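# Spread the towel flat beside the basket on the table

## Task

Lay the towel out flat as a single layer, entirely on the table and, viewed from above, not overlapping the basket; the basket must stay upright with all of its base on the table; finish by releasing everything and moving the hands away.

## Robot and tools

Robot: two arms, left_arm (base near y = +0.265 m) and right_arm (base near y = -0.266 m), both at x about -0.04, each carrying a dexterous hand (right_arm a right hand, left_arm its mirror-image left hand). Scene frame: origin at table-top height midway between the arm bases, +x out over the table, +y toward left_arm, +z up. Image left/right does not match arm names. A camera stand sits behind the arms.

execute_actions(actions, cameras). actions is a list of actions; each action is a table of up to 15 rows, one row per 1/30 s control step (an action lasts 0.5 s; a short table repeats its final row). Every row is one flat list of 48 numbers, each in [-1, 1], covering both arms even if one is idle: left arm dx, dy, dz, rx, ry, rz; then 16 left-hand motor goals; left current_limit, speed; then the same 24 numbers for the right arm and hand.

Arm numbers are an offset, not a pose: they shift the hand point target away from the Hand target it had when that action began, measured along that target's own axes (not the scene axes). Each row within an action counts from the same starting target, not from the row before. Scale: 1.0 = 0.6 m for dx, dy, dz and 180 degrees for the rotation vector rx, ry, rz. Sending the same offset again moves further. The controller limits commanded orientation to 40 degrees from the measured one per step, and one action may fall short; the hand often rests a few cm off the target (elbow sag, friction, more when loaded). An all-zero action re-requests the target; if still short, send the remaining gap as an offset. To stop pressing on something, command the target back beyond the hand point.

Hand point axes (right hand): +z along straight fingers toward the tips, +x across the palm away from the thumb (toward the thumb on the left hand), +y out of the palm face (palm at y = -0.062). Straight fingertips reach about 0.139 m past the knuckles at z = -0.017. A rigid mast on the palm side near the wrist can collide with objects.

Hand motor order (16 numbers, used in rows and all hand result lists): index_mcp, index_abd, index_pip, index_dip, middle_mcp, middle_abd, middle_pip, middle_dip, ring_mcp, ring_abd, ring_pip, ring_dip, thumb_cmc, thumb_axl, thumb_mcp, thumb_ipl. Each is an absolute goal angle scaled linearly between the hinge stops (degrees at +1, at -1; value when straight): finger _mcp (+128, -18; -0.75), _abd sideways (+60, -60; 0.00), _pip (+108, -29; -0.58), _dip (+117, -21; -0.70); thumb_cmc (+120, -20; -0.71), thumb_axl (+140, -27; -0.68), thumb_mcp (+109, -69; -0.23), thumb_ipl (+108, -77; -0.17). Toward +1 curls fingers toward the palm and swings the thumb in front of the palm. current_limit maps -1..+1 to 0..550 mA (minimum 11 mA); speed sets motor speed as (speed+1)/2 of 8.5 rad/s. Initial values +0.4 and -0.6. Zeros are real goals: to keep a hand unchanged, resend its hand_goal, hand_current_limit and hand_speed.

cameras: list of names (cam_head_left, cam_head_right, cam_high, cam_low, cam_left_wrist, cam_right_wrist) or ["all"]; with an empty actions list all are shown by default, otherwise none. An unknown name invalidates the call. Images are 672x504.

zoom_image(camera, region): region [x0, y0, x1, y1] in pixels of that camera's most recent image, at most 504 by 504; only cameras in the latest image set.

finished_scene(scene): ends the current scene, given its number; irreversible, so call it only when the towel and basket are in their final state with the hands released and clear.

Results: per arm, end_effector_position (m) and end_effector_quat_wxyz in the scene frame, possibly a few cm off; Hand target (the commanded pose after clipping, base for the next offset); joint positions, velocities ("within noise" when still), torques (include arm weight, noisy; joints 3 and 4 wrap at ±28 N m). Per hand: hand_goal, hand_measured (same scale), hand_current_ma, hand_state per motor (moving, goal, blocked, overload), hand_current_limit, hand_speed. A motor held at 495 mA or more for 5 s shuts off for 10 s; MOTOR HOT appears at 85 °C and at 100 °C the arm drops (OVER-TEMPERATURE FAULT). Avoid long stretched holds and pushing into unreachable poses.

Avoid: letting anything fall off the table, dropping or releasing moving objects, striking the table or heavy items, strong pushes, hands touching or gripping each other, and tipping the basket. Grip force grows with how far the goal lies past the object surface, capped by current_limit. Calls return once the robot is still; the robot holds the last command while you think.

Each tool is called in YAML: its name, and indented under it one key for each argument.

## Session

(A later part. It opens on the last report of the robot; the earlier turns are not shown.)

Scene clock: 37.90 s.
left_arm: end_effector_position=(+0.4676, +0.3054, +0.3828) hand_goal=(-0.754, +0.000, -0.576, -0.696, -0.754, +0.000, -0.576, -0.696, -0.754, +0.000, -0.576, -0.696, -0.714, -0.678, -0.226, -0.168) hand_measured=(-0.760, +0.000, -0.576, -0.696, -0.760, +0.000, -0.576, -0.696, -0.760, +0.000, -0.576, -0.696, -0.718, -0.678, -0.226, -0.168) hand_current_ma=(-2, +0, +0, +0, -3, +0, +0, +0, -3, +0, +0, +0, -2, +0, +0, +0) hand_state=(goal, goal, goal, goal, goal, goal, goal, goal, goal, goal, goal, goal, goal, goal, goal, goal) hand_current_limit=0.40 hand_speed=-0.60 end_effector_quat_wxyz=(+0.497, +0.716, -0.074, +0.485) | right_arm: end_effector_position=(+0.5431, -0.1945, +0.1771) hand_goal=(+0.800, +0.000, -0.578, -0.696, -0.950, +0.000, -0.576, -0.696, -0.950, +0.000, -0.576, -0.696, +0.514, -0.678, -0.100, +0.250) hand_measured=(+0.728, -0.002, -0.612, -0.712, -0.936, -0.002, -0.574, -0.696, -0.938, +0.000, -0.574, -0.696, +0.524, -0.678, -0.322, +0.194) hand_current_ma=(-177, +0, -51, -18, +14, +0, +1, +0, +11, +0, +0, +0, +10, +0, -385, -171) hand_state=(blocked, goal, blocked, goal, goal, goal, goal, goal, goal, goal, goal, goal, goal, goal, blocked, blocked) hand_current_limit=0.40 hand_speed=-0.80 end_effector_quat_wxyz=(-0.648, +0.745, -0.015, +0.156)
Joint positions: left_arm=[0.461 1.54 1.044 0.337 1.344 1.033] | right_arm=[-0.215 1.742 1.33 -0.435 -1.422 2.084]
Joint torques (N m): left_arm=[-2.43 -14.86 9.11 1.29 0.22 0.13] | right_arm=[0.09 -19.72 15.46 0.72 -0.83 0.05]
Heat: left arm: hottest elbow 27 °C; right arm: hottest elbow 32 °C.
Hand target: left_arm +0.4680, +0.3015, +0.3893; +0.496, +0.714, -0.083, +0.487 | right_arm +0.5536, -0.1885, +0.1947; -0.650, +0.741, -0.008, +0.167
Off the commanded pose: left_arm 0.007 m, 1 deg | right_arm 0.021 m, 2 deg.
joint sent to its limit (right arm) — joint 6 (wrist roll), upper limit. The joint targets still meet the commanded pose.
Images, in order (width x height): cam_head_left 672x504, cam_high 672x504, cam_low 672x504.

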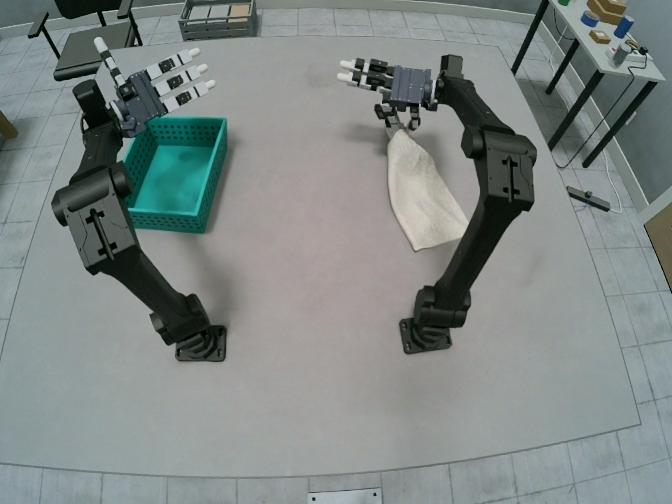

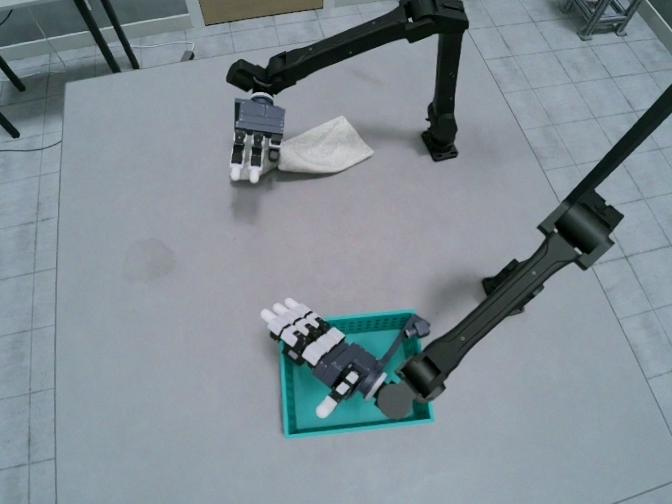

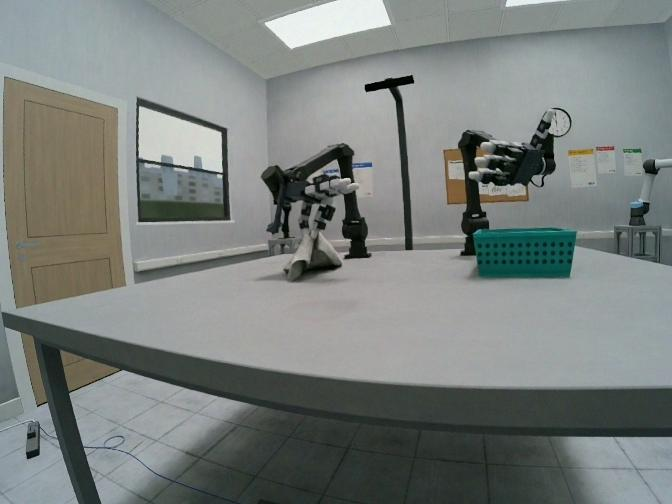

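execute_actions:
  actions:
    - [[0,0,0,0,0,0,-0.754,0,-0.576,-0.696,-0.754,0,-0.576,-0.696,-0.754,0,-0.576,-0.696,-0.714,-0.678,-0.226,-0.168,0.4,-0.6,0.0177,-0.0725,-0.0074,0,0,0,0.8,0,-0.577,-0.696,-0.95,0,-0.576,-0.696,-0.95,0,-0.576,-0.696,0.514,-0.678,-0.1,0.25,0.4,-0.8]]
    - [[0,0,0,0,0,0,-0.754,0,-0.576,-0.696,-0.754,0,-0.576,-0.696,-0.754,0,-0.576,-0.696,-0.714,-0.678,-0.226,-0.168,0.4,-0.6,0.0177,-0.0725,-0.0074,0,0,0,0.8,0,-0.577,-0.696,-0.95,0,-0.576,-0.696,-0.95,0,-0.576,-0.696,0.514,-0.678,-0.1,0.25,0.4,-0.8]]
    - [[0,0,0,0,0,0,-0.754,0,-0.576,-0.696,-0.754,0,-0.576,-0.696,-0.754,0,-0.576,-0.696,-0.714,-0.678,-0.226,-0.168,0.4,-0.6,0.0177,-0.0725,-0.0074,0,0,0,0.8,0,-0.577,-0.696,-0.95,0,-0.576,-0.696,-0.95,0,-0.576,-0.696,0.514,-0.678,-0.1,0.25,0.4,-0.8]]
    - [[0,0,0,0,0,0,-0.754,0,-0.576,-0.696,-0.754,0,-0.576,-0.696,-0.754,0,-0.576,-0.696,-0.714,-0.678,-0.226,-0.168,0.4,-0.6,0.0177,-0.0725,-0.0074,0,0,0,0.8,0,-0.577,-0.696,-0.95,0,-0.576,-0.696,-0.95,0,-0.576,-0.696,0.514,-0.678,-0.1,0.25,0.4,-0.8]]
  cameras: ["cam_head_left","cam_low"]

zoom_image:
  camera: "cam_low"
  region: [230, 110, 410, 300]

zoom_image:
  camera: "cam_head_left"
  region: [340, 60, 500, 280]

Scene clock: 40.40 s.
left_arm: end_effector_position=(+0.4676, +0.3054, +0.3828) hand_goal=(-0.754, +0.000, -0.576, -0.696, -0.754, +0.000, -0.576, -0.696, -0.754, +0.000, -0.576, -0.696, -0.714, -0.678, -0.226, -0.168) hand_measured=(-0.760, +0.000, -0.576, -0.696, -0.760, +0.000, -0.576, -0.696, -0.760, +0.000, -0.576, -0.696, -0.718, -0.678, -0.226, -0.168) hand_current_ma=(-2, +0, +0, +0, -3, +0, +0, +0, -3, +0, +0, +0, -2, +0, +0, +0) hand_state=(goal, goal, goal, goal, goal, goal, goal, goal, goal, goal, goal, goal, goal, goal, goal, goal) hand_current_limit=0.40 hand_speed=-0.60 end_effector_quat_wxyz=(+0.497, +0.716, -0.074, +0.485) | right_arm: end_effector_position=(+0.5479, -0.1953, +0.3558) hand_goal=(+0.800, +0.000, -0.578, -0.696, -0.950, +0.000, -0.576, -0.696, -0.950, +0.000, -0.576, -0.696, +0.514, -0.678, -0.100, +0.250) hand_measured=(+0.728, -0.002, -0.612, -0.714, -0.936, -0.002, -0.574, -0.696, -0.938, +0.000, -0.574, -0.696, +0.524, -0.678, -0.322, +0.194) hand_current_ma=(-177, -1, -52, -19, +14, +0, +1, +0, +11, +0, +0, +0, +8, +0, -385, -169) hand_state=(blocked, goal, blocked, goal, goal, goal, goal, goal, goal, goal, goal, goal, goal, goal, blocked, blocked) hand_current_limit=0.40 hand_speed=-0.80 end_effector_quat_wxyz=(-0.648, +0.745, -0.015, +0.155)
Joint positions: left_arm=[0.461 1.54 1.044 0.337 1.344 1.033] | right_arm=[-0.215 1.669 1.715 -0.893 -1.422 2.085]
Joint torques (N m): left_arm=[-2.43 -14.86 9.11 1.31 0.22 0.13] | right_arm=[-0.03 -19.19 17.07 0.68 -0.84 0.04]
Heat: left arm: hottest elbow 27 °C; right arm: hottest elbow 33 °C.
Hand target: left_arm +0.4680, +0.3015, +0.3893; +0.496, +0.714, -0.083, +0.487 | right_arm +0.5536, -0.1885, +0.3745; -0.650, +0.741, -0.009, +0.166
Off the commanded pose: left_arm 0.007 m, 1 deg | right_arm 0.021 m, 2 deg.
joint sent to its limit (right arm) — joint 6 (wrist roll), upper limit. The joint targets still meet the commanded pose.
Images, in order (width x height): cam_head_left 672x504, cam_low 672x504.

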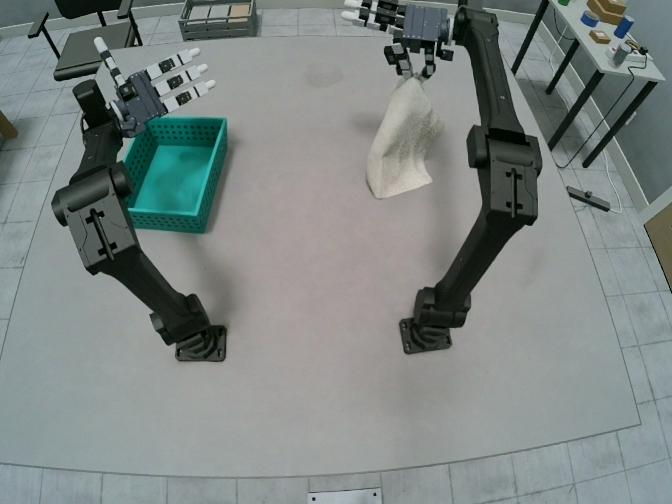

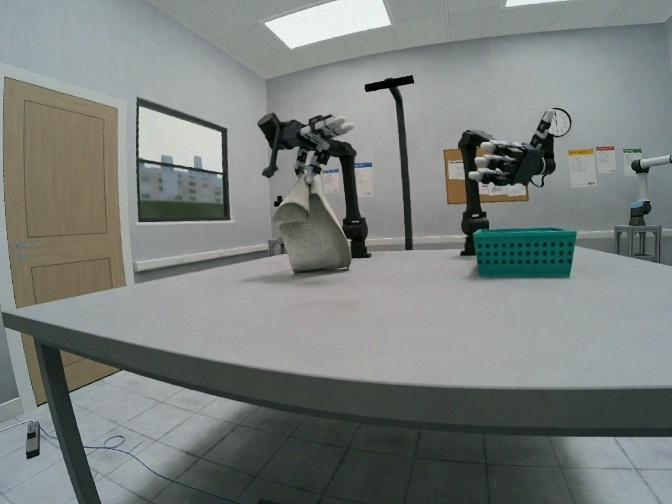

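Scaled by 2.653.

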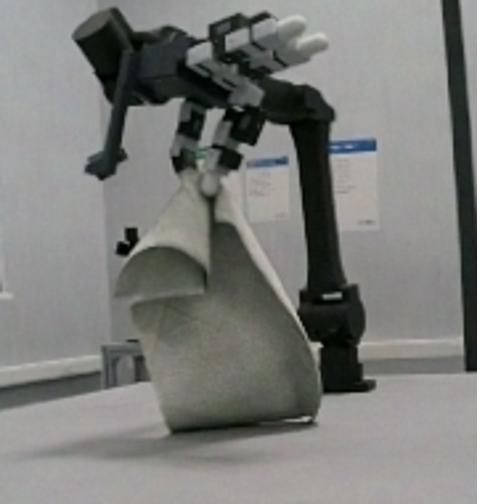

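Scaled by 2.291.

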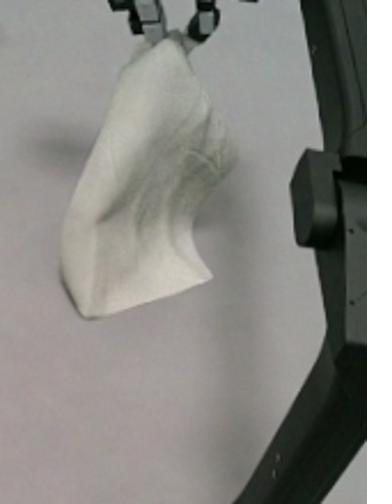

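execute_actions:
  actions:
    - [[0,0,0,0,0,0,-0.754,0,-0.576,-0.696,-0.754,0,-0.576,-0.696,-0.754,0,-0.576,-0.696,-0.714,-0.678,-0.226,-0.168,0.4,-0.6,0.0315,0.0068,0.0085,0,0,0,0.8,0,-0.577,-0.696,-0.95,0,-0.576,-0.696,-0.95,0,-0.576,-0.696,0.514,-0.678,-0.1,0.25,0.4,-0.8]]
    - [[0,0,0,0,0,0,-0.754,0,-0.576,-0.696,-0.754,0,-0.576,-0.696,-0.754,0,-0.576,-0.696,-0.714,-0.678,-0.226,-0.168,0.4,-0.6,0.0158,0.0712,0.0149,0,0,0,0.8,0,-0.577,-0.696,-0.95,0,-0.576,-0.696,-0.95,0,-0.576,-0.696,0.514,-0.678,-0.1,0.25,0.4,-0.8]]
    - [[0,0,0,0,0,0,-0.754,0,-0.576,-0.696,-0.754,0,-0.576,-0.696,-0.754,0,-0.576,-0.696,-0.714,-0.678,-0.226,-0.168,0.4,-0.6,0.0158,0.0712,0.0149,0,0,0,0.8,0,-0.577,-0.696,-0.95,0,-0.576,-0.696,-0.95,0,-0.576,-0.696,0.514,-0.678,-0.1,0.25,0.4,-0.8]]
    - [[0,0,0,0,0,0,-0.754,0,-0.576,-0.696,-0.754,0,-0.576,-0.696,-0.754,0,-0.576,-0.696,-0.714,-0.678,-0.226,-0.168,0.4,-0.6,0.0158,0.0712,0.0149,0,0,0,0.8,0,-0.577,-0.696,-0.95,0,-0.576,-0.696,-0.95,0,-0.576,-0.696,0.514,-0.678,-0.1,0.25,0.4,-0.8]]
  cameras: ["cam_head_left","cam_low","cam_high"]

zoom_image:
  camera: "cam_low"
  region: [230, 150, 390, 300]

zoom_image:
  camera: "cam_head_left"
  region: [340, 60, 500, 280]

Scene clock: 43.33 s.
left_arm: end_effector_position=(+0.4676, +0.3054, +0.3828) hand_goal=(-0.754, +0.000, -0.576, -0.696, -0.754, +0.000, -0.576, -0.696, -0.754, +0.000, -0.576, -0.696, -0.714, -0.678, -0.226, -0.168) hand_measured=(-0.760, +0.000, -0.576, -0.696, -0.760, +0.000, -0.576, -0.696, -0.760, +0.000, -0.576, -0.696, -0.718, -0.678, -0.226, -0.168) hand_current_ma=(-2, +0, +0, +0, -3, +0, +0, +0, -3, +0, +0, +0, -2, +0, +0, +0) hand_state=(goal, goal, goal, goal, goal, goal, goal, goal, goal, goal, goal, goal, goal, goal, goal, goal) hand_current_limit=0.40 hand_speed=-0.60 end_effector_quat_wxyz=(+0.497, +0.716, -0.074, +0.485) | right_arm: end_effector_position=(+0.6284, -0.1975, +0.2662) hand_goal=(+0.800, +0.000, -0.578, -0.696, -0.950, +0.000, -0.576, -0.696, -0.950, +0.000, -0.576, -0.696, +0.514, -0.678, -0.100, +0.250) hand_measured=(+0.728, -0.002, -0.612, -0.714, -0.936, -0.002, -0.574, -0.696, -0.938, +0.000, -0.574, -0.696, +0.522, -0.678, -0.322, +0.194) hand_current_ma=(-177, -1, -52, -19, +14, +0, +1, +0, +11, +0, +0, +0, +7, +0, -385, -169) hand_state=(blocked, goal, blocked, goal, goal, goal, goal, goal, goal, goal, goal, goal, goal, goal, blocked, blocked) hand_current_limit=0.40 hand_speed=-0.80 end_effector_quat_wxyz=(-0.644, +0.747, +0.002, +0.167)
Joint positions: left_arm=[0.461 1.54 1.044 0.337 1.344 1.033] | right_arm=[-0.197 1.885 1.774 -0.696 -1.41 2.086]
Joint torques (N m): left_arm=[-2.49 -14.8 9.1 1.29 0.22 0.13] | right_arm=[0.09 -20.95 13.22 1.52 -0.82 0.02]
Heat: left arm: hottest elbow 27 °C; right arm: hottest elbow 34 °C.
Hand target: left_arm +0.4680, +0.3015, +0.3893; +0.496, +0.714, -0.083, +0.487 | right_arm +0.6336, -0.1889, +0.2550; -0.650, +0.741, -0.008, +0.167
Off the commanded pose: left_arm 0.007 m, 1 deg | right_arm 0.015 m, 2 deg.
joint sent to its limit (right arm) — joint 6 (wrist roll), upper limit. The joint targets still meet the commanded pose.
Images, in order (width x height): cam_head_left 672x504, cam_high 672x504, cam_low 672x504.

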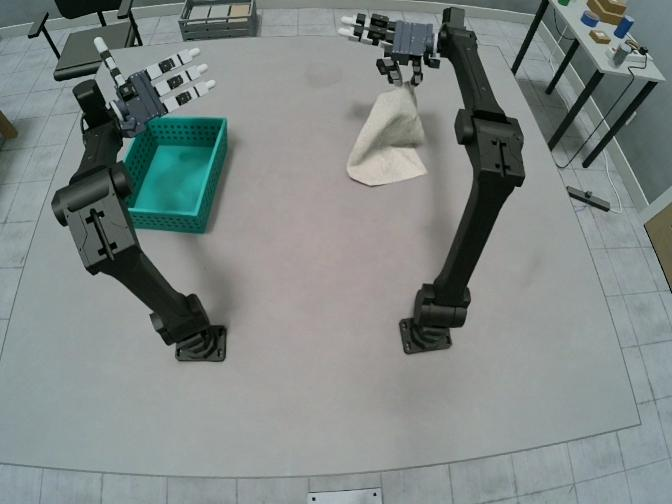

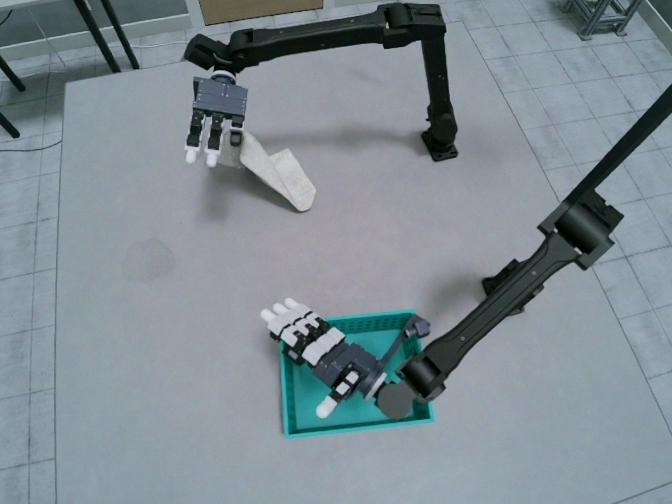

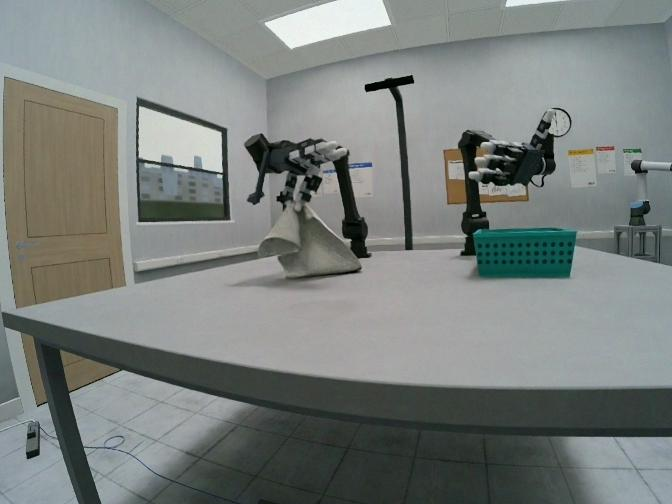

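Scaled by 3.150.

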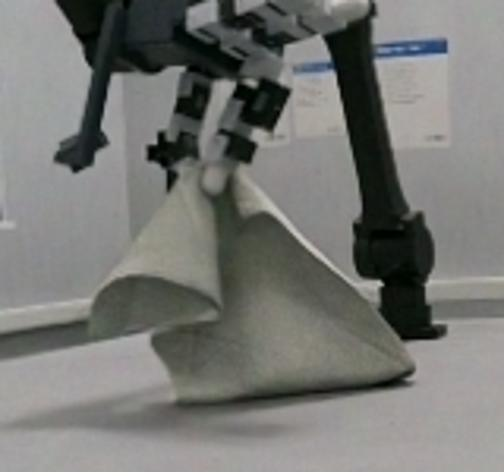

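Scaled by 2.291.

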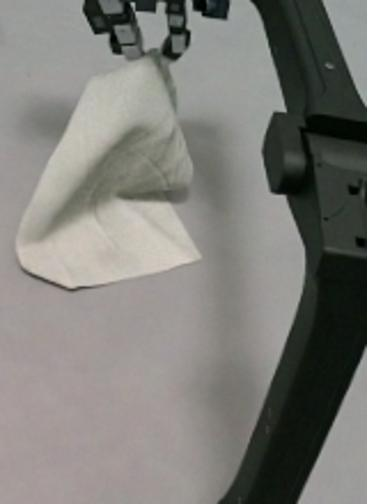

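execute_actions:
  actions:
    - [[0,0,0,0,0,0,-0.754,0,-0.576,-0.696,-0.754,0,-0.576,-0.696,-0.754,0,-0.576,-0.696,-0.714,-0.678,-0.226,-0.168,0.4,-0.6,-0.0157,0.0644,0.0065,0,0,0,0.8,0,-0.577,-0.696,-0.95,0,-0.576,-0.696,-0.95,0,-0.576,-0.696,0.514,-0.678,-0.1,0.25,0.4,-0.8]]
    - [[0,0,0,0,0,0,-0.754,0,-0.576,-0.696,-0.754,0,-0.576,-0.696,-0.754,0,-0.576,-0.696,-0.714,-0.678,-0.226,-0.168,0.4,-0.6,-0.0157,0.0644,0.0065,0,0,0,0.8,0,-0.577,-0.696,-0.95,0,-0.576,-0.696,-0.95,0,-0.576,-0.696,0.514,-0.678,-0.1,0.25,0.4,-0.8]]
    - [[0,0,0,0,0,0,-0.754,0,-0.576,-0.696,-0.754,0,-0.576,-0.696,-0.754,0,-0.576,-0.696,-0.714,-0.678,-0.226,-0.168,0.4,-0.6,-0.0472,0.0575,-0.002,0,0,0,0.8,0,-0.577,-0.696,-0.95,0,-0.576,-0.696,-0.95,0,-0.576,-0.696,0.514,-0.678,-0.1,0.25,0.4,-0.8]]
  cameras: ["cam_head_left","cam_low","cam_high"]

zoom_image:
  camera: "cam_low"
  region: [230, 150, 390, 300]

zoom_image:
  camera: "cam_head_left"
  region: [340, 60, 500, 280]

Scene clock: 45.43 s.
left_arm: end_effector_position=(+0.4676, +0.3054, +0.3828) hand_goal=(-0.754, +0.000, -0.576, -0.696, -0.754, +0.000, -0.576, -0.696, -0.754, +0.000, -0.576, -0.696, -0.714, -0.678, -0.226, -0.168) hand_measured=(-0.760, +0.000, -0.576, -0.696, -0.760, +0.000, -0.576, -0.696, -0.760, +0.000, -0.576, -0.696, -0.718, -0.678, -0.226, -0.168) hand_current_ma=(-2, +0, +0, +0, -3, +0, +0, +0, -3, +0, +0, +0, -2, +0, +0, +0) hand_state=(goal, goal, goal, goal, goal, goal, goal, goal, goal, goal, goal, goal, goal, goal, goal, goal) hand_current_limit=0.40 hand_speed=-0.60 end_effector_quat_wxyz=(+0.497, +0.716, -0.074, +0.485) | right_arm: end_effector_position=(+0.6108, -0.1945, +0.1453) hand_goal=(+0.800, +0.000, -0.578, -0.696, -0.950, +0.000, -0.576, -0.696, -0.950, +0.000, -0.576, -0.696, +0.514, -0.678, -0.100, +0.250) hand_measured=(+0.728, -0.004, -0.612, -0.714, -0.936, -0.002, -0.574, -0.696, -0.938, +0.000, -0.574, -0.696, +0.522, -0.678, -0.322, +0.196) hand_current_ma=(-177, -1, -54, -19, +14, +0, +1, +0, +11, +0, +0, +0, +5, +0, -385, -160) hand_state=(blocked, goal, blocked, goal, goal, goal, goal, goal, goal, goal, goal, goal, goal, goal, blocked, blocked) hand_current_limit=0.40 hand_speed=-0.80 end_effector_quat_wxyz=(-0.645, +0.746, +0.001, +0.165)
Joint positions: left_arm=[0.461 1.54 1.044 0.337 1.344 1.033] | right_arm=[-0.197 1.926 1.506 -0.388 -1.413 2.088]
Joint torques (N m): left_arm=[-2.49 -14.8 9.11 1.29 0.22 0.14] | right_arm=[-0.38 -21.07 12.01 1.54 -0.79 0]
Heat: left arm: hottest elbow 27 °C; right arm: hottest elbow 34 °C.
Hand target: left_arm +0.4680, +0.3015, +0.3893; +0.496, +0.714, -0.083, +0.487 | right_arm +0.6136, -0.1890, +0.1352; -0.650, +0.741, -0.008, +0.167
Off the commanded pose: left_arm 0.007 m, 1 deg | right_arm 0.012 m, 1 deg.
joint sent to its limit (right arm) — joint 6 (wrist roll), upper limit. The joint targets still meet the commanded pose.
Images, in order (width x height): cam_head_left 672x504, cam_high 672x504, cam_low 672x504.

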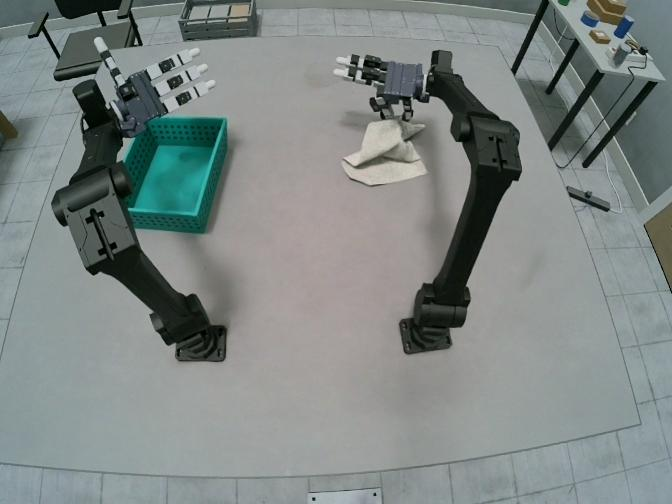

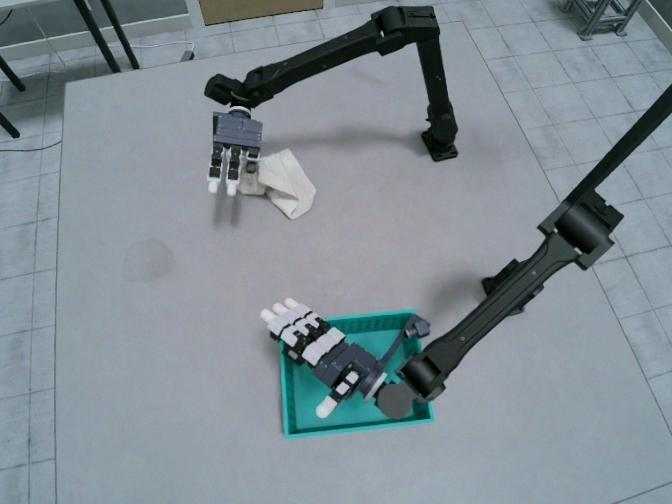

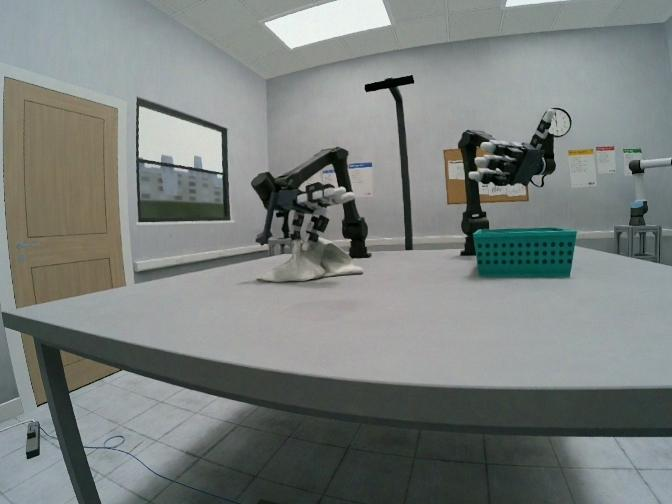

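Scaled by 3.150.

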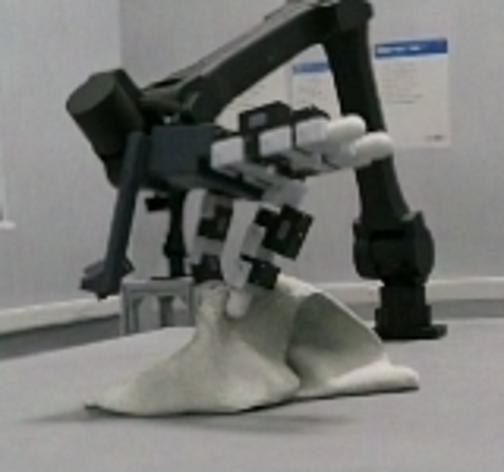

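Scaled by 2.291.

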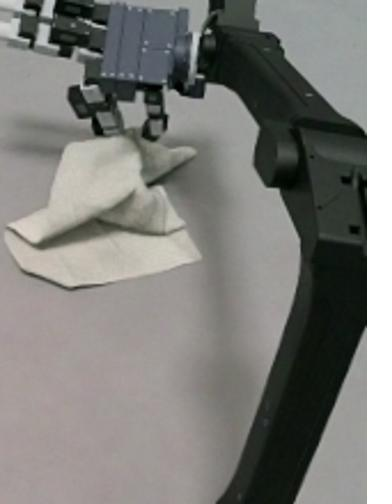

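execute_actions:
  actions:
    - [[0,0,0,0,0,0,-0.754,0,-0.576,-0.696,-0.754,0,-0.576,-0.696,-0.754,0,-0.576,-0.696,-0.714,-0.678,-0.226,-0.168,0.4,-0.6,-0.0,0.0679,0.015,0,0,0,0.8,0,-0.577,-0.696,-0.95,0,-0.576,-0.696,-0.95,0,-0.576,-0.696,0.514,-0.678,-0.1,0.25,0.4,-0.8]]
    - [[0,0,0,0,0,0,-0.754,0,-0.576,-0.696,-0.754,0,-0.576,-0.696,-0.754,0,-0.576,-0.696,-0.714,-0.678,-0.226,-0.168,0.4,-0.6,0.0,0.0679,0.015,0,0,0,0.6,0,-0.51,-0.63,-0.95,0,-0.576,-0.696,-0.95,0,-0.576,-0.696,0.514,-0.678,-0.25,0.05,0.4,-0.8]]
    - [[0,0,0,0,0,0,-0.754,0,-0.576,-0.696,-0.754,0,-0.576,-0.696,-0.754,0,-0.576,-0.696,-0.714,-0.678,-0.226,-0.168,0.4,-0.6,0,0,0,0,0,0,0.45,0,-0.40,-0.52,-0.95,0,-0.576,-0.696,-0.95,0,-0.576,-0.696,0.514,-0.678,-0.28,-0.07,0.4,-0.8]]
    - [[0,0,0,0,0,0,-0.754,0,-0.576,-0.696,-0.754,0,-0.576,-0.696,-0.754,0,-0.576,-0.696,-0.714,-0.678,-0.226,-0.168,0.4,-0.6,0,0,0,0,0,0,0.301,0,-0.285,-0.406,-0.95,0,-0.576,-0.696,-0.95,0,-0.576,-0.696,0.514,-0.678,-0.315,-0.168,0.4,-0.8]]
    - [[0,0,0,0,0,0,-0.754,0,-0.576,-0.696,-0.754,0,-0.576,-0.696,-0.754,0,-0.576,-0.696,-0.714,-0.678,-0.226,-0.168,0.4,-0.6,0.0157,-0.0644,-0.0065,0,0,0,0.301,0,-0.285,-0.406,-0.95,0,-0.576,-0.696,-0.95,0,-0.576,-0.696,0.514,-0.678,-0.315,-0.168,0.4,-0.8]]
    - [[0,0,0,0,0,0,-0.754,0,-0.576,-0.696,-0.754,0,-0.576,-0.696,-0.754,0,-0.576,-0.696,-0.714,-0.678,-0.226,-0.168,0.4,-0.6,0.0157,-0.0644,-0.0065,0,0,0,0.301,0,-0.285,-0.406,-0.95,0,-0.576,-0.696,-0.95,0,-0.576,-0.696,0.514,-0.678,-0.315,-0.168,0.4,-0.8]]
    - [[0,0,0,0,0,0,-0.754,0,-0.576,-0.696,-0.754,0,-0.576,-0.696,-0.754,0,-0.576,-0.696,-0.714,-0.678,-0.226,-0.168,0.4,-0.6,-0.06,-0.03,-0.016,0,0,0,0.301,0,-0.285,-0.406,-0.95,0,-0.576,-0.696,-0.95,0,-0.576,-0.696,0.514,-0.678,-0.315,-0.168,0.4,-0.8]]
  cameras: ["cam_head_left","cam_low","cam_high"]

zoom_image:
  camera: "cam_low"
  region: [230, 150, 390, 300]

zoom_image:
  camera: "cam_head_left"
  region: [330, 80, 470, 220]

Scene clock: 49.77 s.
left_arm: end_effector_position=(+0.4676, +0.3054, +0.3828) hand_goal=(-0.754, +0.000, -0.576, -0.696, -0.754, +0.000, -0.576, -0.696, -0.754, +0.000, -0.576, -0.696, -0.714, -0.678, -0.226, -0.168) hand_measured=(-0.760, +0.000, -0.576, -0.696, -0.760, +0.000, -0.576, -0.696, -0.760, +0.000, -0.576, -0.696, -0.718, -0.678, -0.226, -0.168) hand_current_ma=(-2, +0, +0, +0, -3, +0, +0, +0, -3, +0, +0, +0, -2, +0, +0, +0) hand_state=(goal, goal, goal, goal, goal, goal, goal, goal, goal, goal, goal, goal, goal, goal, goal, goal) hand_current_limit=0.40 hand_speed=-0.60 end_effector_quat_wxyz=(+0.497, +0.716, -0.074, +0.485) | right_arm: end_effector_position=(+0.5950, -0.1846, +0.1440) hand_goal=(+0.300, +0.000, -0.286, -0.406, -0.950, +0.000, -0.576, -0.696, -0.950, +0.000, -0.576, -0.696, +0.514, -0.678, -0.316, -0.168) hand_measured=(+0.304, -0.002, -0.290, -0.410, -0.936, -0.002, -0.574, -0.696, -0.938, +0.000, -0.574, -0.696, +0.514, -0.678, -0.314, -0.166) hand_current_ma=(+2, -1, -2, -2, +14, +0, +1, +0, +11, +0, +0, +0, +0, +0, +2, +1) hand_state=(goal, goal, goal, goal, goal, goal, goal, goal, goal, goal, goal, goal, goal, goal, goal, goal) hand_current_limit=0.40 hand_speed=-0.80 end_effector_quat_wxyz=(-0.645, +0.748, +0.000, +0.156)
Joint positions: left_arm=[0.461 1.54 1.044 0.337 1.344 1.033] | right_arm=[-0.184 1.895 1.458 -0.384 -1.409 2.089]
Joint torques (N m): left_arm=[-2.49 -14.86 9.11 1.29 0.22 0.14] | right_arm=[-1.03 -22.53 11.18 1.47 -0.84 -0.02]
Heat: left arm: hottest elbow 27 °C; right arm: hottest elbow 34 °C.
Hand target: left_arm +0.4680, +0.3015, +0.3893; +0.496, +0.714, -0.083, +0.487 | right_arm +0.5947, -0.1825, +0.1444; -0.650, +0.741, -0.008, +0.167
Off the commanded pose: left_arm 0.007 m, 1 deg | right_arm 0.002 m, 2 deg.
joint sent to its limit (right arm) — joint 6 (wrist roll), upper limit. The joint targets still meet the commanded pose.
Images, in order (width x height): cam_head_left 672x504, cam_high 672x504, cam_low 672x504.

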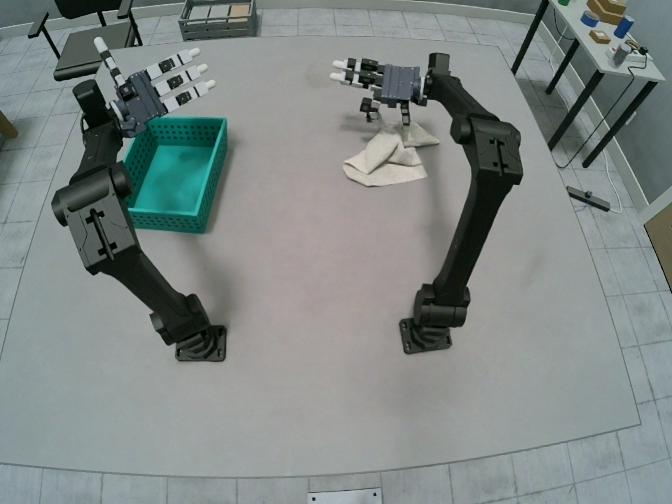

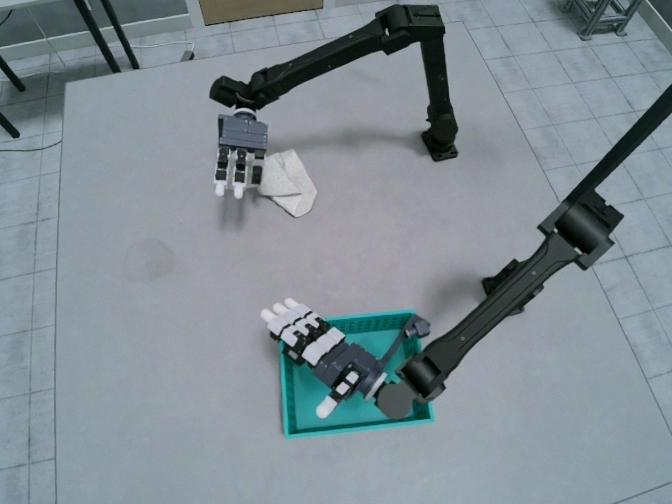

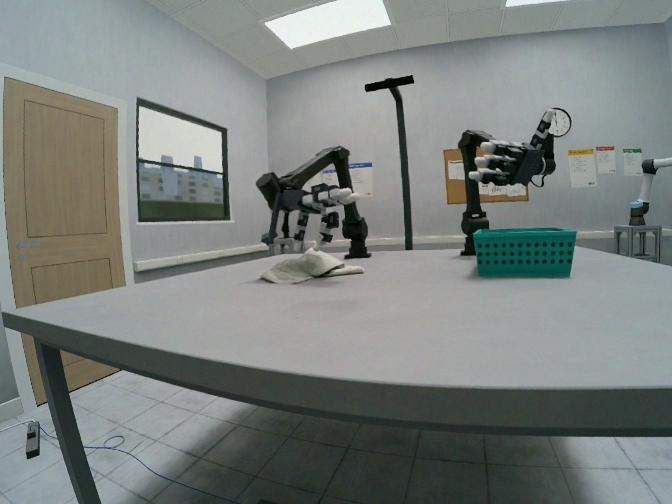

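Scaled by 3.150.

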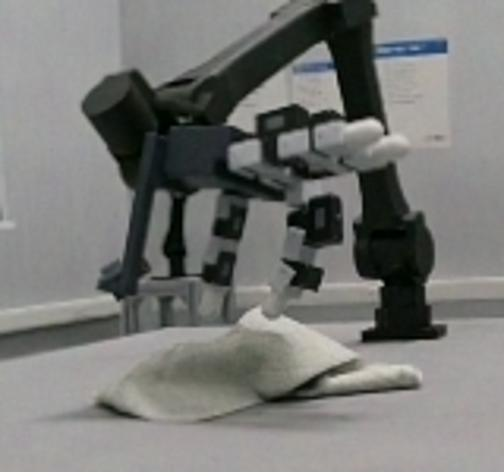

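Scaled by 3.600.

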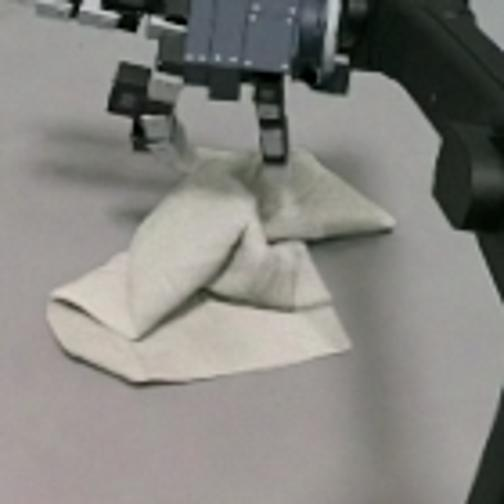

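execute_actions:
  actions:
    - [[0,0,0,0,0,0,-0.754,0,-0.576,-0.696,-0.754,0,-0.576,-0.696,-0.754,0,-0.576,-0.696,-0.714,-0.678,-0.226,-0.168,0.4,-0.6,-0.063,-0.0137,-0.017,0,0,0,0.301,0,-0.285,-0.406,-0.95,0,-0.576,-0.696,-0.95,0,-0.576,-0.696,0.514,-0.678,-0.315,-0.168,0.4,-0.8]]
    - [[0,0,0,0,0,0,-0.754,0,-0.576,-0.696,-0.754,0,-0.576,-0.696,-0.754,0,-0.576,-0.696,-0.714,-0.678,-0.226,-0.168,0.4,-0.6,-0.063,-0.0137,-0.017,0,0,0,0.301,0,-0.285,-0.406,-0.95,0,-0.576,-0.696,-0.95,0,-0.576,-0.696,0.514,-0.678,-0.315,-0.168,0.4,-0.8]]
    - [[0,0,0,0,0,0,-0.754,0,-0.576,-0.696,-0.754,0,-0.576,-0.696,-0.754,0,-0.576,-0.696,-0.714,-0.678,-0.226,-0.168,0.4,-0.6,-0.0768,0.0426,-0.0112,0,0,0,0.301,0,-0.285,-0.406,-0.95,0,-0.576,-0.696,-0.95,0,-0.576,-0.696,0.514,-0.678,-0.315,-0.168,0.4,-0.8]]
    - [[0,0,0,0,0,0,-0.754,0,-0.576,-0.696,-0.754,0,-0.576,-0.696,-0.754,0,-0.576,-0.696,-0.714,-0.678,-0.226,-0.168,0.4,-0.6,-0.0138,0.0563,0.0058,0,0,0,0.301,0,-0.285,-0.406,-0.95,0,-0.576,-0.696,-0.95,0,-0.576,-0.696,0.514,-0.678,-0.315,-0.168,0.4,-0.8]]
    - [[0,0,0,0,0,0,-0.754,0,-0.576,-0.696,-0.754,0,-0.576,-0.696,-0.754,0,-0.576,-0.696,-0.714,-0.678,-0.226,-0.168,0.4,-0.6,-0.0138,0.0563,0.0058,0,0,0,0.301,0,-0.285,-0.406,-0.95,0,-0.576,-0.696,-0.95,0,-0.576,-0.696,0.514,-0.678,-0.315,-0.168,0.4,-0.8]]
  cameras: ["cam_head_left"]

zoom_image:
  camera: "cam_head_left"
  region: [330, 80, 470, 220]

Scene clock: 52.80 s.
left_arm: end_effector_position=(+0.4676, +0.3054, +0.3828) hand_goal=(-0.754, +0.000, -0.576, -0.696, -0.754, +0.000, -0.576, -0.696, -0.754, +0.000, -0.576, -0.696, -0.714, -0.678, -0.226, -0.168) hand_measured=(-0.760, +0.000, -0.576, -0.696, -0.760, +0.000, -0.576, -0.696, -0.760, +0.000, -0.576, -0.696, -0.718, -0.678, -0.226, -0.168) hand_current_ma=(-2, +0, +0, +0, -3, +0, +0, +0, -3, +0, +0, +0, -2, +0, +0, +0) hand_state=(goal, goal, goal, goal, goal, goal, goal, goal, goal, goal, goal, goal, goal, goal, goal, goal) hand_current_limit=0.40 hand_speed=-0.60 end_effector_quat_wxyz=(+0.497, +0.716, -0.074, +0.485) | right_arm: end_effector_position=(+0.4762, -0.1750, +0.0622) hand_goal=(+0.300, +0.000, -0.286, -0.406, -0.950, +0.000, -0.576, -0.696, -0.950, +0.000, -0.576, -0.696, +0.514, -0.678, -0.316, -0.168) hand_measured=(+0.304, +0.000, -0.284, -0.404, -0.936, -0.002, -0.574, -0.696, -0.938, +0.000, -0.574, -0.696, +0.508, -0.678, -0.324, -0.170) hand_current_ma=(+3, +0, +1, +0, +16, +0, +1, +0, +13, +0, +0, +0, -3, +0, -8, -2) hand_state=(goal, goal, goal, goal, goal, goal, goal, goal, goal, goal, goal, goal, goal, goal, goal, goal) hand_current_limit=0.40 hand_speed=-0.80 end_effector_quat_wxyz=(-0.651, +0.740, +0.014, +0.171)
Joint positions: left_arm=[0.461 1.54 1.044 0.337 1.344 1.033] | right_arm=[-0.2 1.758 0.967 0.015 -1.436 2.093]
Joint torques (N m): left_arm=[-2.43 -14.8 9.1 1.29 0.23 0.13] | right_arm=[-2.08 -13.51 8.69 1.61 -0.5 -0.05]
Heat: left arm: hottest elbow 28 °C; right arm: hottest elbow 34 °C.
Hand target: left_arm +0.4680, +0.3015, +0.3893; +0.496, +0.714, -0.083, +0.487 | right_arm +0.4745, -0.1820, +0.0394; -0.650, +0.741, -0.008, +0.166
Off the commanded pose: left_arm 0.007 m, 1 deg | right_arm 0.024 m, 3 deg.
joint sent to its limit (right arm) — joint 6 (wrist roll), upper limit. The joint targets still meet the commanded pose.
Images, in order (width x height): cam_head_left 672x504.

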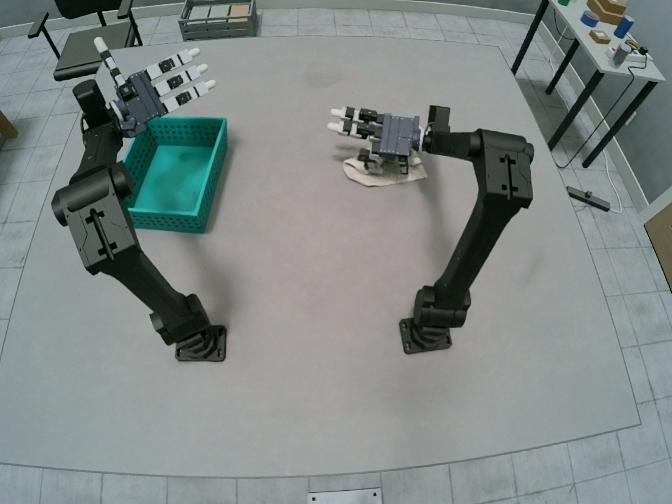

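Scaled by 3.600.

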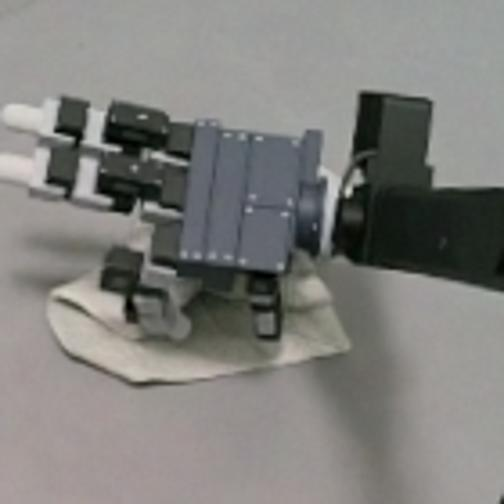

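Tips are on the near-half; drag −x.

execute_actions:
  actions:
    - [[0,0,0,0,0,0,-0.754,0,-0.576,-0.696,-0.754,0,-0.576,-0.696,-0.754,0,-0.576,-0.696,-0.714,-0.678,-0.226,-0.168,0.4,-0.6,-0.063,-0.0137,-0.017,0,0,0,0.301,0,-0.285,-0.406,-0.95,0,-0.576,-0.696,-0.95,0,-0.576,-0.696,0.514,-0.678,-0.315,-0.168,0.4,-0.8]]
    - [[0,0,0,0,0,0,-0.754,0,-0.576,-0.696,-0.754,0,-0.576,-0.696,-0.754,0,-0.576,-0.696,-0.714,-0.678,-0.226,-0.168,0.4,-0.6,-0.063,-0.0137,-0.017,0,0,0,0.301,0,-0.285,-0.406,-0.95,0,-0.576,-0.696,-0.95,0,-0.576,-0.696,0.514,-0.678,-0.315,-0.168,0.4,-0.8]]
    - [[0,0,0,0,0,0,-0.754,0,-0.576,-0.696,-0.754,0,-0.576,-0.696,-0.754,0,-0.576,-0.696,-0.714,-0.678,-0.226,-0.168,0.4,-0.6,-0.063,-0.0137,-0.017,0,0,0,0.301,0,-0.285,-0.406,-0.95,0,-0.576,-0.696,-0.95,0,-0.576,-0.696,0.514,-0.678,-0.315,-0.168,0.4,-0.8]]
    - [[0,0,0,0,0,0,-0.754,0,-0.576,-0.696,-0.754,0,-0.576,-0.696,-0.754,0,-0.576,-0.696,-0.714,-0.678,-0.226,-0.168,0.4,-0.6,-0.063,-0.0137,-0.017,0,0,0,0.301,0,-0.285,-0.406,-0.95,0,-0.576,-0.696,-0.95,0,-0.576,-0.696,0.514,-0.678,-0.315,-0.168,0.4,-0.8]]
  cameras: ["cam_head_left","cam_high"]

zoom_image:
  camera: "cam_head_left"
  region: [330, 90, 480, 260]

Scene clock: 55.63 s.
left_arm: end_effector_position=(+0.4676, +0.3054, +0.3828) hand_goal=(-0.754, +0.000, -0.576, -0.696, -0.754, +0.000, -0.576, -0.696, -0.754, +0.000, -0.576, -0.696, -0.714, -0.678, -0.226, -0.168) hand_measured=(-0.760, +0.000, -0.576, -0.696, -0.760, +0.000, -0.576, -0.696, -0.760, +0.000, -0.576, -0.696, -0.718, -0.678, -0.226, -0.168) hand_current_ma=(-2, +0, +0, +0, -3, +0, +0, +0, -3, +0, +0, +0, -2, +0, +0, +0) hand_state=(goal, goal, goal, goal, goal, goal, goal, goal, goal, goal, goal, goal, goal, goal, goal, goal) hand_current_limit=0.40 hand_speed=-0.60 end_effector_quat_wxyz=(+0.497, +0.716, -0.074, +0.485) | right_arm: end_effector_position=(+0.3314, -0.1776, +0.0578) hand_goal=(+0.300, +0.000, -0.286, -0.406, -0.950, +0.000, -0.576, -0.696, -0.950, +0.000, -0.576, -0.696, +0.514, -0.678, -0.316, -0.168) hand_measured=(+0.302, +0.030, -0.282, -0.402, -0.936, -0.002, -0.574, -0.696, -0.938, +0.000, -0.574, -0.696, +0.578, -0.682, -0.318, -0.170) hand_current_ma=(+1, +34, +1, +1, +16, +0, +1, +0, +13, +0, +0, +0, +141, -2, -1, -1) hand_state=(goal, blocked, goal, goal, goal, goal, goal, goal, goal, goal, goal, goal, blocked, goal, goal, goal) hand_current_limit=0.40 hand_speed=-0.80 end_effector_quat_wxyz=(-0.649, +0.734, +0.030, +0.200)
Joint positions: left_arm=[0.461 1.54 1.044 0.337 1.344 1.033] | right_arm=[-0.271 1.455 0.588 -0.187 -1.48 1.748]
Joint torques (N m): left_arm=[-2.49 -14.86 9.11 1.29 0.23 0.13] | right_arm=[-1.96 -8.59 6.53 -0.18 -0.5 0.18]
Heat: left arm: hottest elbow 28 °C; right arm: hottest elbow 34 °C.
Hand target: left_arm +0.4680, +0.3015, +0.3893; +0.496, +0.714, -0.083, +0.487 | right_arm +0.3147, -0.1816, +0.0396; -0.650, +0.741, -0.008, +0.167
Off the commanded pose: left_arm 0.007 m, 1 deg | right_arm 0.025 m, 6 deg.
Images, in order (width x height): cam_head_left 672x504, cam_high 672x504.

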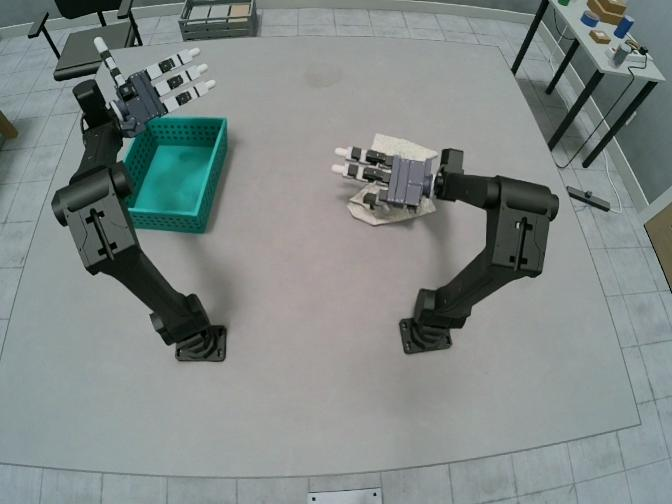

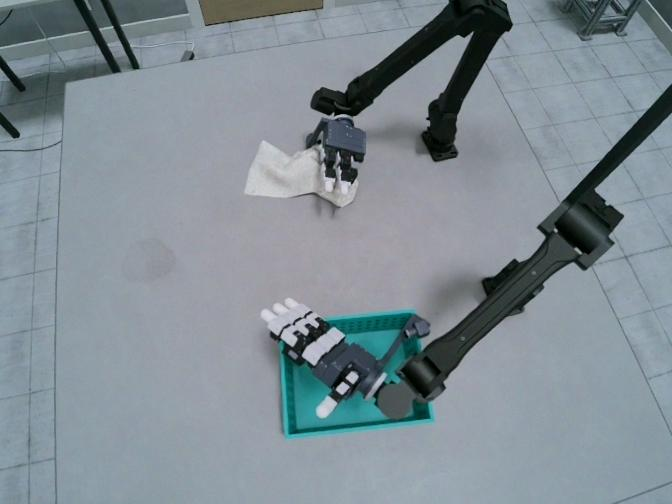

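Scaled by 2.965.

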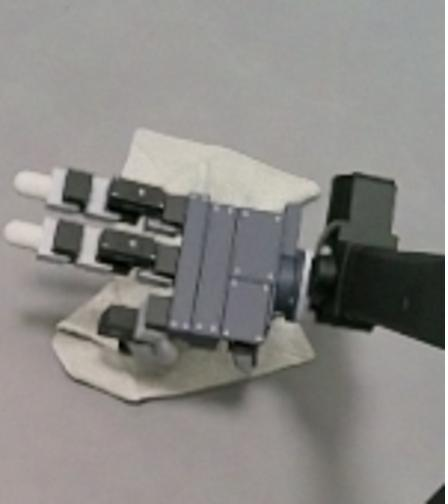

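execute_actions:
  actions:
    - [[0,0,0,0,0,0,-0.754,0,-0.576,-0.696,-0.754,0,-0.576,-0.696,-0.754,0,-0.576,-0.696,-0.714,-0.678,-0.226,-0.168,0.4,-0.6,-0.063,-0.0137,-0.017,0,0,0,0.301,0,-0.285,-0.406,-0.95,0,-0.576,-0.696,-0.95,0,-0.576,-0.696,0.514,-0.678,-0.315,-0.168,0.4,-0.8]]
    - [[0,0,0,0,0,0,-0.754,0,-0.576,-0.696,-0.754,0,-0.576,-0.696,-0.754,0,-0.576,-0.696,-0.714,-0.678,-0.226,-0.168,0.4,-0.6,0.0157,-0.0644,-0.0065,0,0,0,0.301,0,-0.285,-0.406,-0.95,0,-0.576,-0.696,-0.95,0,-0.576,-0.696,0.514,-0.678,-0.315,-0.168,0.4,-0.8]]
    - [[0,0,0,0,0,0,-0.754,0,-0.576,-0.696,-0.754,0,-0.576,-0.696,-0.754,0,-0.576,-0.696,-0.714,-0.678,-0.226,-0.168,0.4,-0.6,0.0006,-0.0747,-0.0706,0,0,0,0.301,0,-0.285,-0.406,-0.95,0,-0.576,-0.696,-0.95,0,-0.576,-0.696,0.514,-0.678,-0.315,-0.168,0.4,-0.8]]
    - [[0,0,0,0,0,0,-0.754,0,-0.576,-0.696,-0.754,0,-0.576,-0.696,-0.754,0,-0.576,-0.696,-0.714,-0.678,-0.226,-0.168,0.4,-0.6,0.0006,-0.0747,-0.0706,0,0,0,0.301,0,-0.285,-0.406,-0.95,0,-0.576,-0.696,-0.95,0,-0.576,-0.696,0.514,-0.678,-0.315,-0.168,0.4,-0.8]]
    - [[0,0,0,0,0,0,-0.754,0,-0.576,-0.696,-0.754,0,-0.576,-0.696,-0.754,0,-0.576,-0.696,-0.714,-0.678,-0.226,-0.168,0.4,-0.6,-0.0151,-0.0103,-0.0641,0,0,0,0.301,0,-0.285,-0.406,-0.95,0,-0.576,-0.696,-0.95,0,-0.576,-0.696,0.514,-0.678,-0.315,-0.168,0.4,-0.8]]
  cameras: ["cam_head_left","cam_high","cam_low"]

zoom_image:
  camera: "cam_head_left"
  region: [330, 90, 480, 260]

zoom_image:
  camera: "cam_high"
  region: [220, 110, 400, 240]

zoom_image:
  camera: "cam_low"
  region: [240, 220, 400, 300]

Scene clock: 59.20 s.
left_arm: end_effector_position=(+0.4676, +0.3054, +0.3828) hand_goal=(-0.754, +0.000, -0.576, -0.696, -0.754, +0.000, -0.576, -0.696, -0.754, +0.000, -0.576, -0.696, -0.714, -0.678, -0.226, -0.168) hand_measured=(-0.760, +0.000, -0.576, -0.696, -0.760, +0.000, -0.576, -0.696, -0.760, +0.000, -0.576, -0.696, -0.718, -0.678, -0.226, -0.168) hand_current_ma=(-2, +0, +0, +0, -3, +0, +0, +0, -3, +0, +0, +0, -2, +0, +0, +0) hand_state=(goal, goal, goal, goal, goal, goal, goal, goal, goal, goal, goal, goal, goal, goal, goal, goal) hand_current_limit=0.40 hand_speed=-0.60 end_effector_quat_wxyz=(+0.497, +0.716, -0.074, +0.485) | right_arm: end_effector_position=(+0.2056, -0.2717, +0.1715) hand_goal=(+0.300, +0.000, -0.286, -0.406, -0.950, +0.000, -0.576, -0.696, -0.950, +0.000, -0.576, -0.696, +0.514, -0.678, -0.316, -0.168) hand_measured=(+0.300, +0.002, -0.284, -0.404, -0.936, -0.002, -0.574, -0.696, -0.938, +0.000, -0.574, -0.696, +0.514, -0.680, -0.316, -0.170) hand_current_ma=(+0, +0, +1, +1, +16, +0, +1, +0, +13, +0, +0, +0, +0, -1, +0, -1) hand_state=(goal, goal, goal, goal, goal, goal, goal, goal, goal, goal, goal, goal, goal, goal, goal, goal) hand_current_limit=0.40 hand_speed=-0.80 end_effector_quat_wxyz=(-0.557, +0.801, -0.096, +0.198)
Joint positions: left_arm=[0.461 1.54 1.044 0.337 1.344 1.033] | right_arm=[-0.671 1.063 0.743 -1.693 -1.231 0.883]
Joint torques (N m): left_arm=[-2.49 -14.8 9.11 1.29 0.22 0.13] | right_arm=[-1.73 -4.37 14.19 -0.88 -0.88 -0.17]
Heat: left arm: hottest elbow 28 °C; right arm: hottest elbow 34 °C.
Hand target: left_arm +0.4680, +0.3015, +0.3893; +0.496, +0.714, -0.083, +0.487 | right_arm +0.2154, -0.2830, +0.1825; -0.650, +0.741, -0.008, +0.166
Off the commanded pose: left_arm 0.007 m, 1 deg | right_arm 0.019 m, 17 deg.
joint sent to its limit (right arm) — joint 4 (wrist pitch), lower limit. The joint targets are off in orientation, not in position.
Images, in order (width x height): cam_head_left 672x504, cam_high 672x504, cam_low 672x504.

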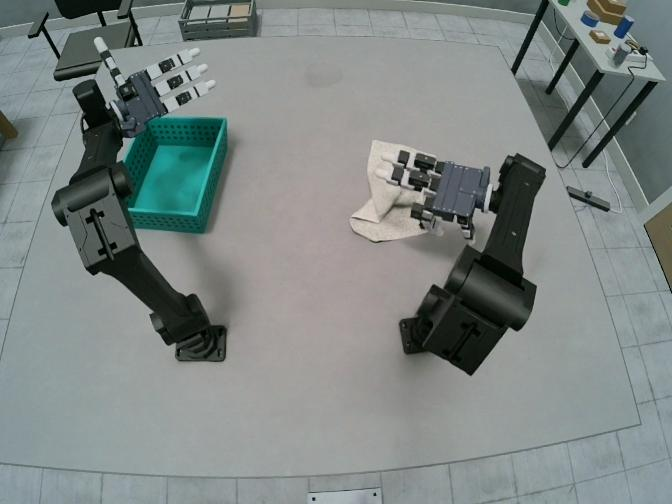

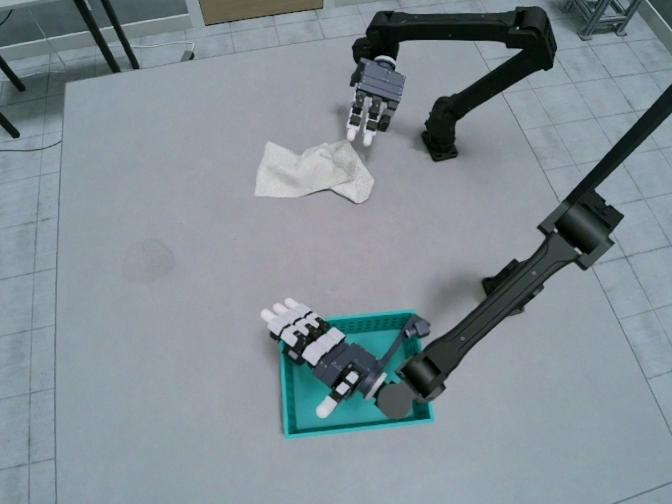

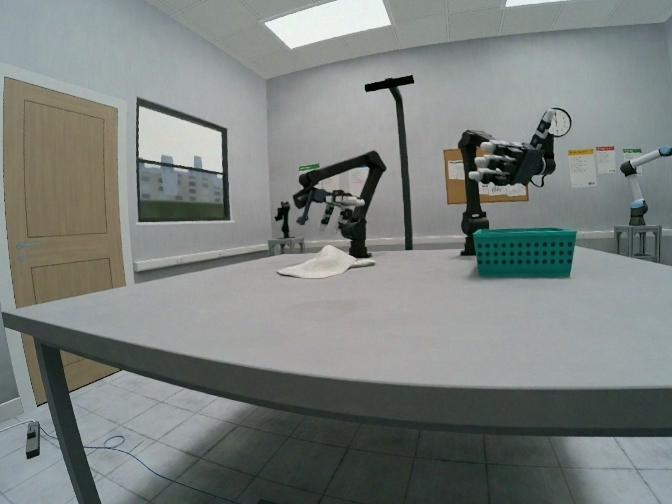

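Scaled by 2.965.

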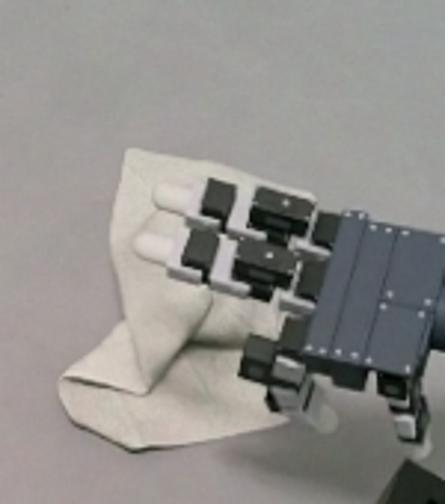

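Scaled by 2.800.

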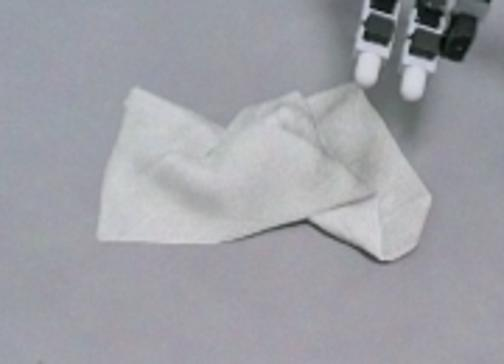

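Scaled by 3.150.

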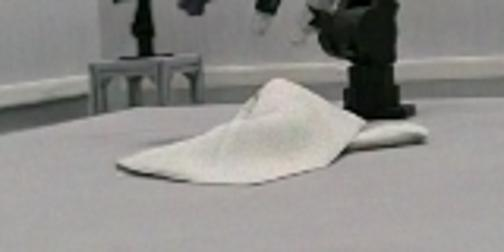

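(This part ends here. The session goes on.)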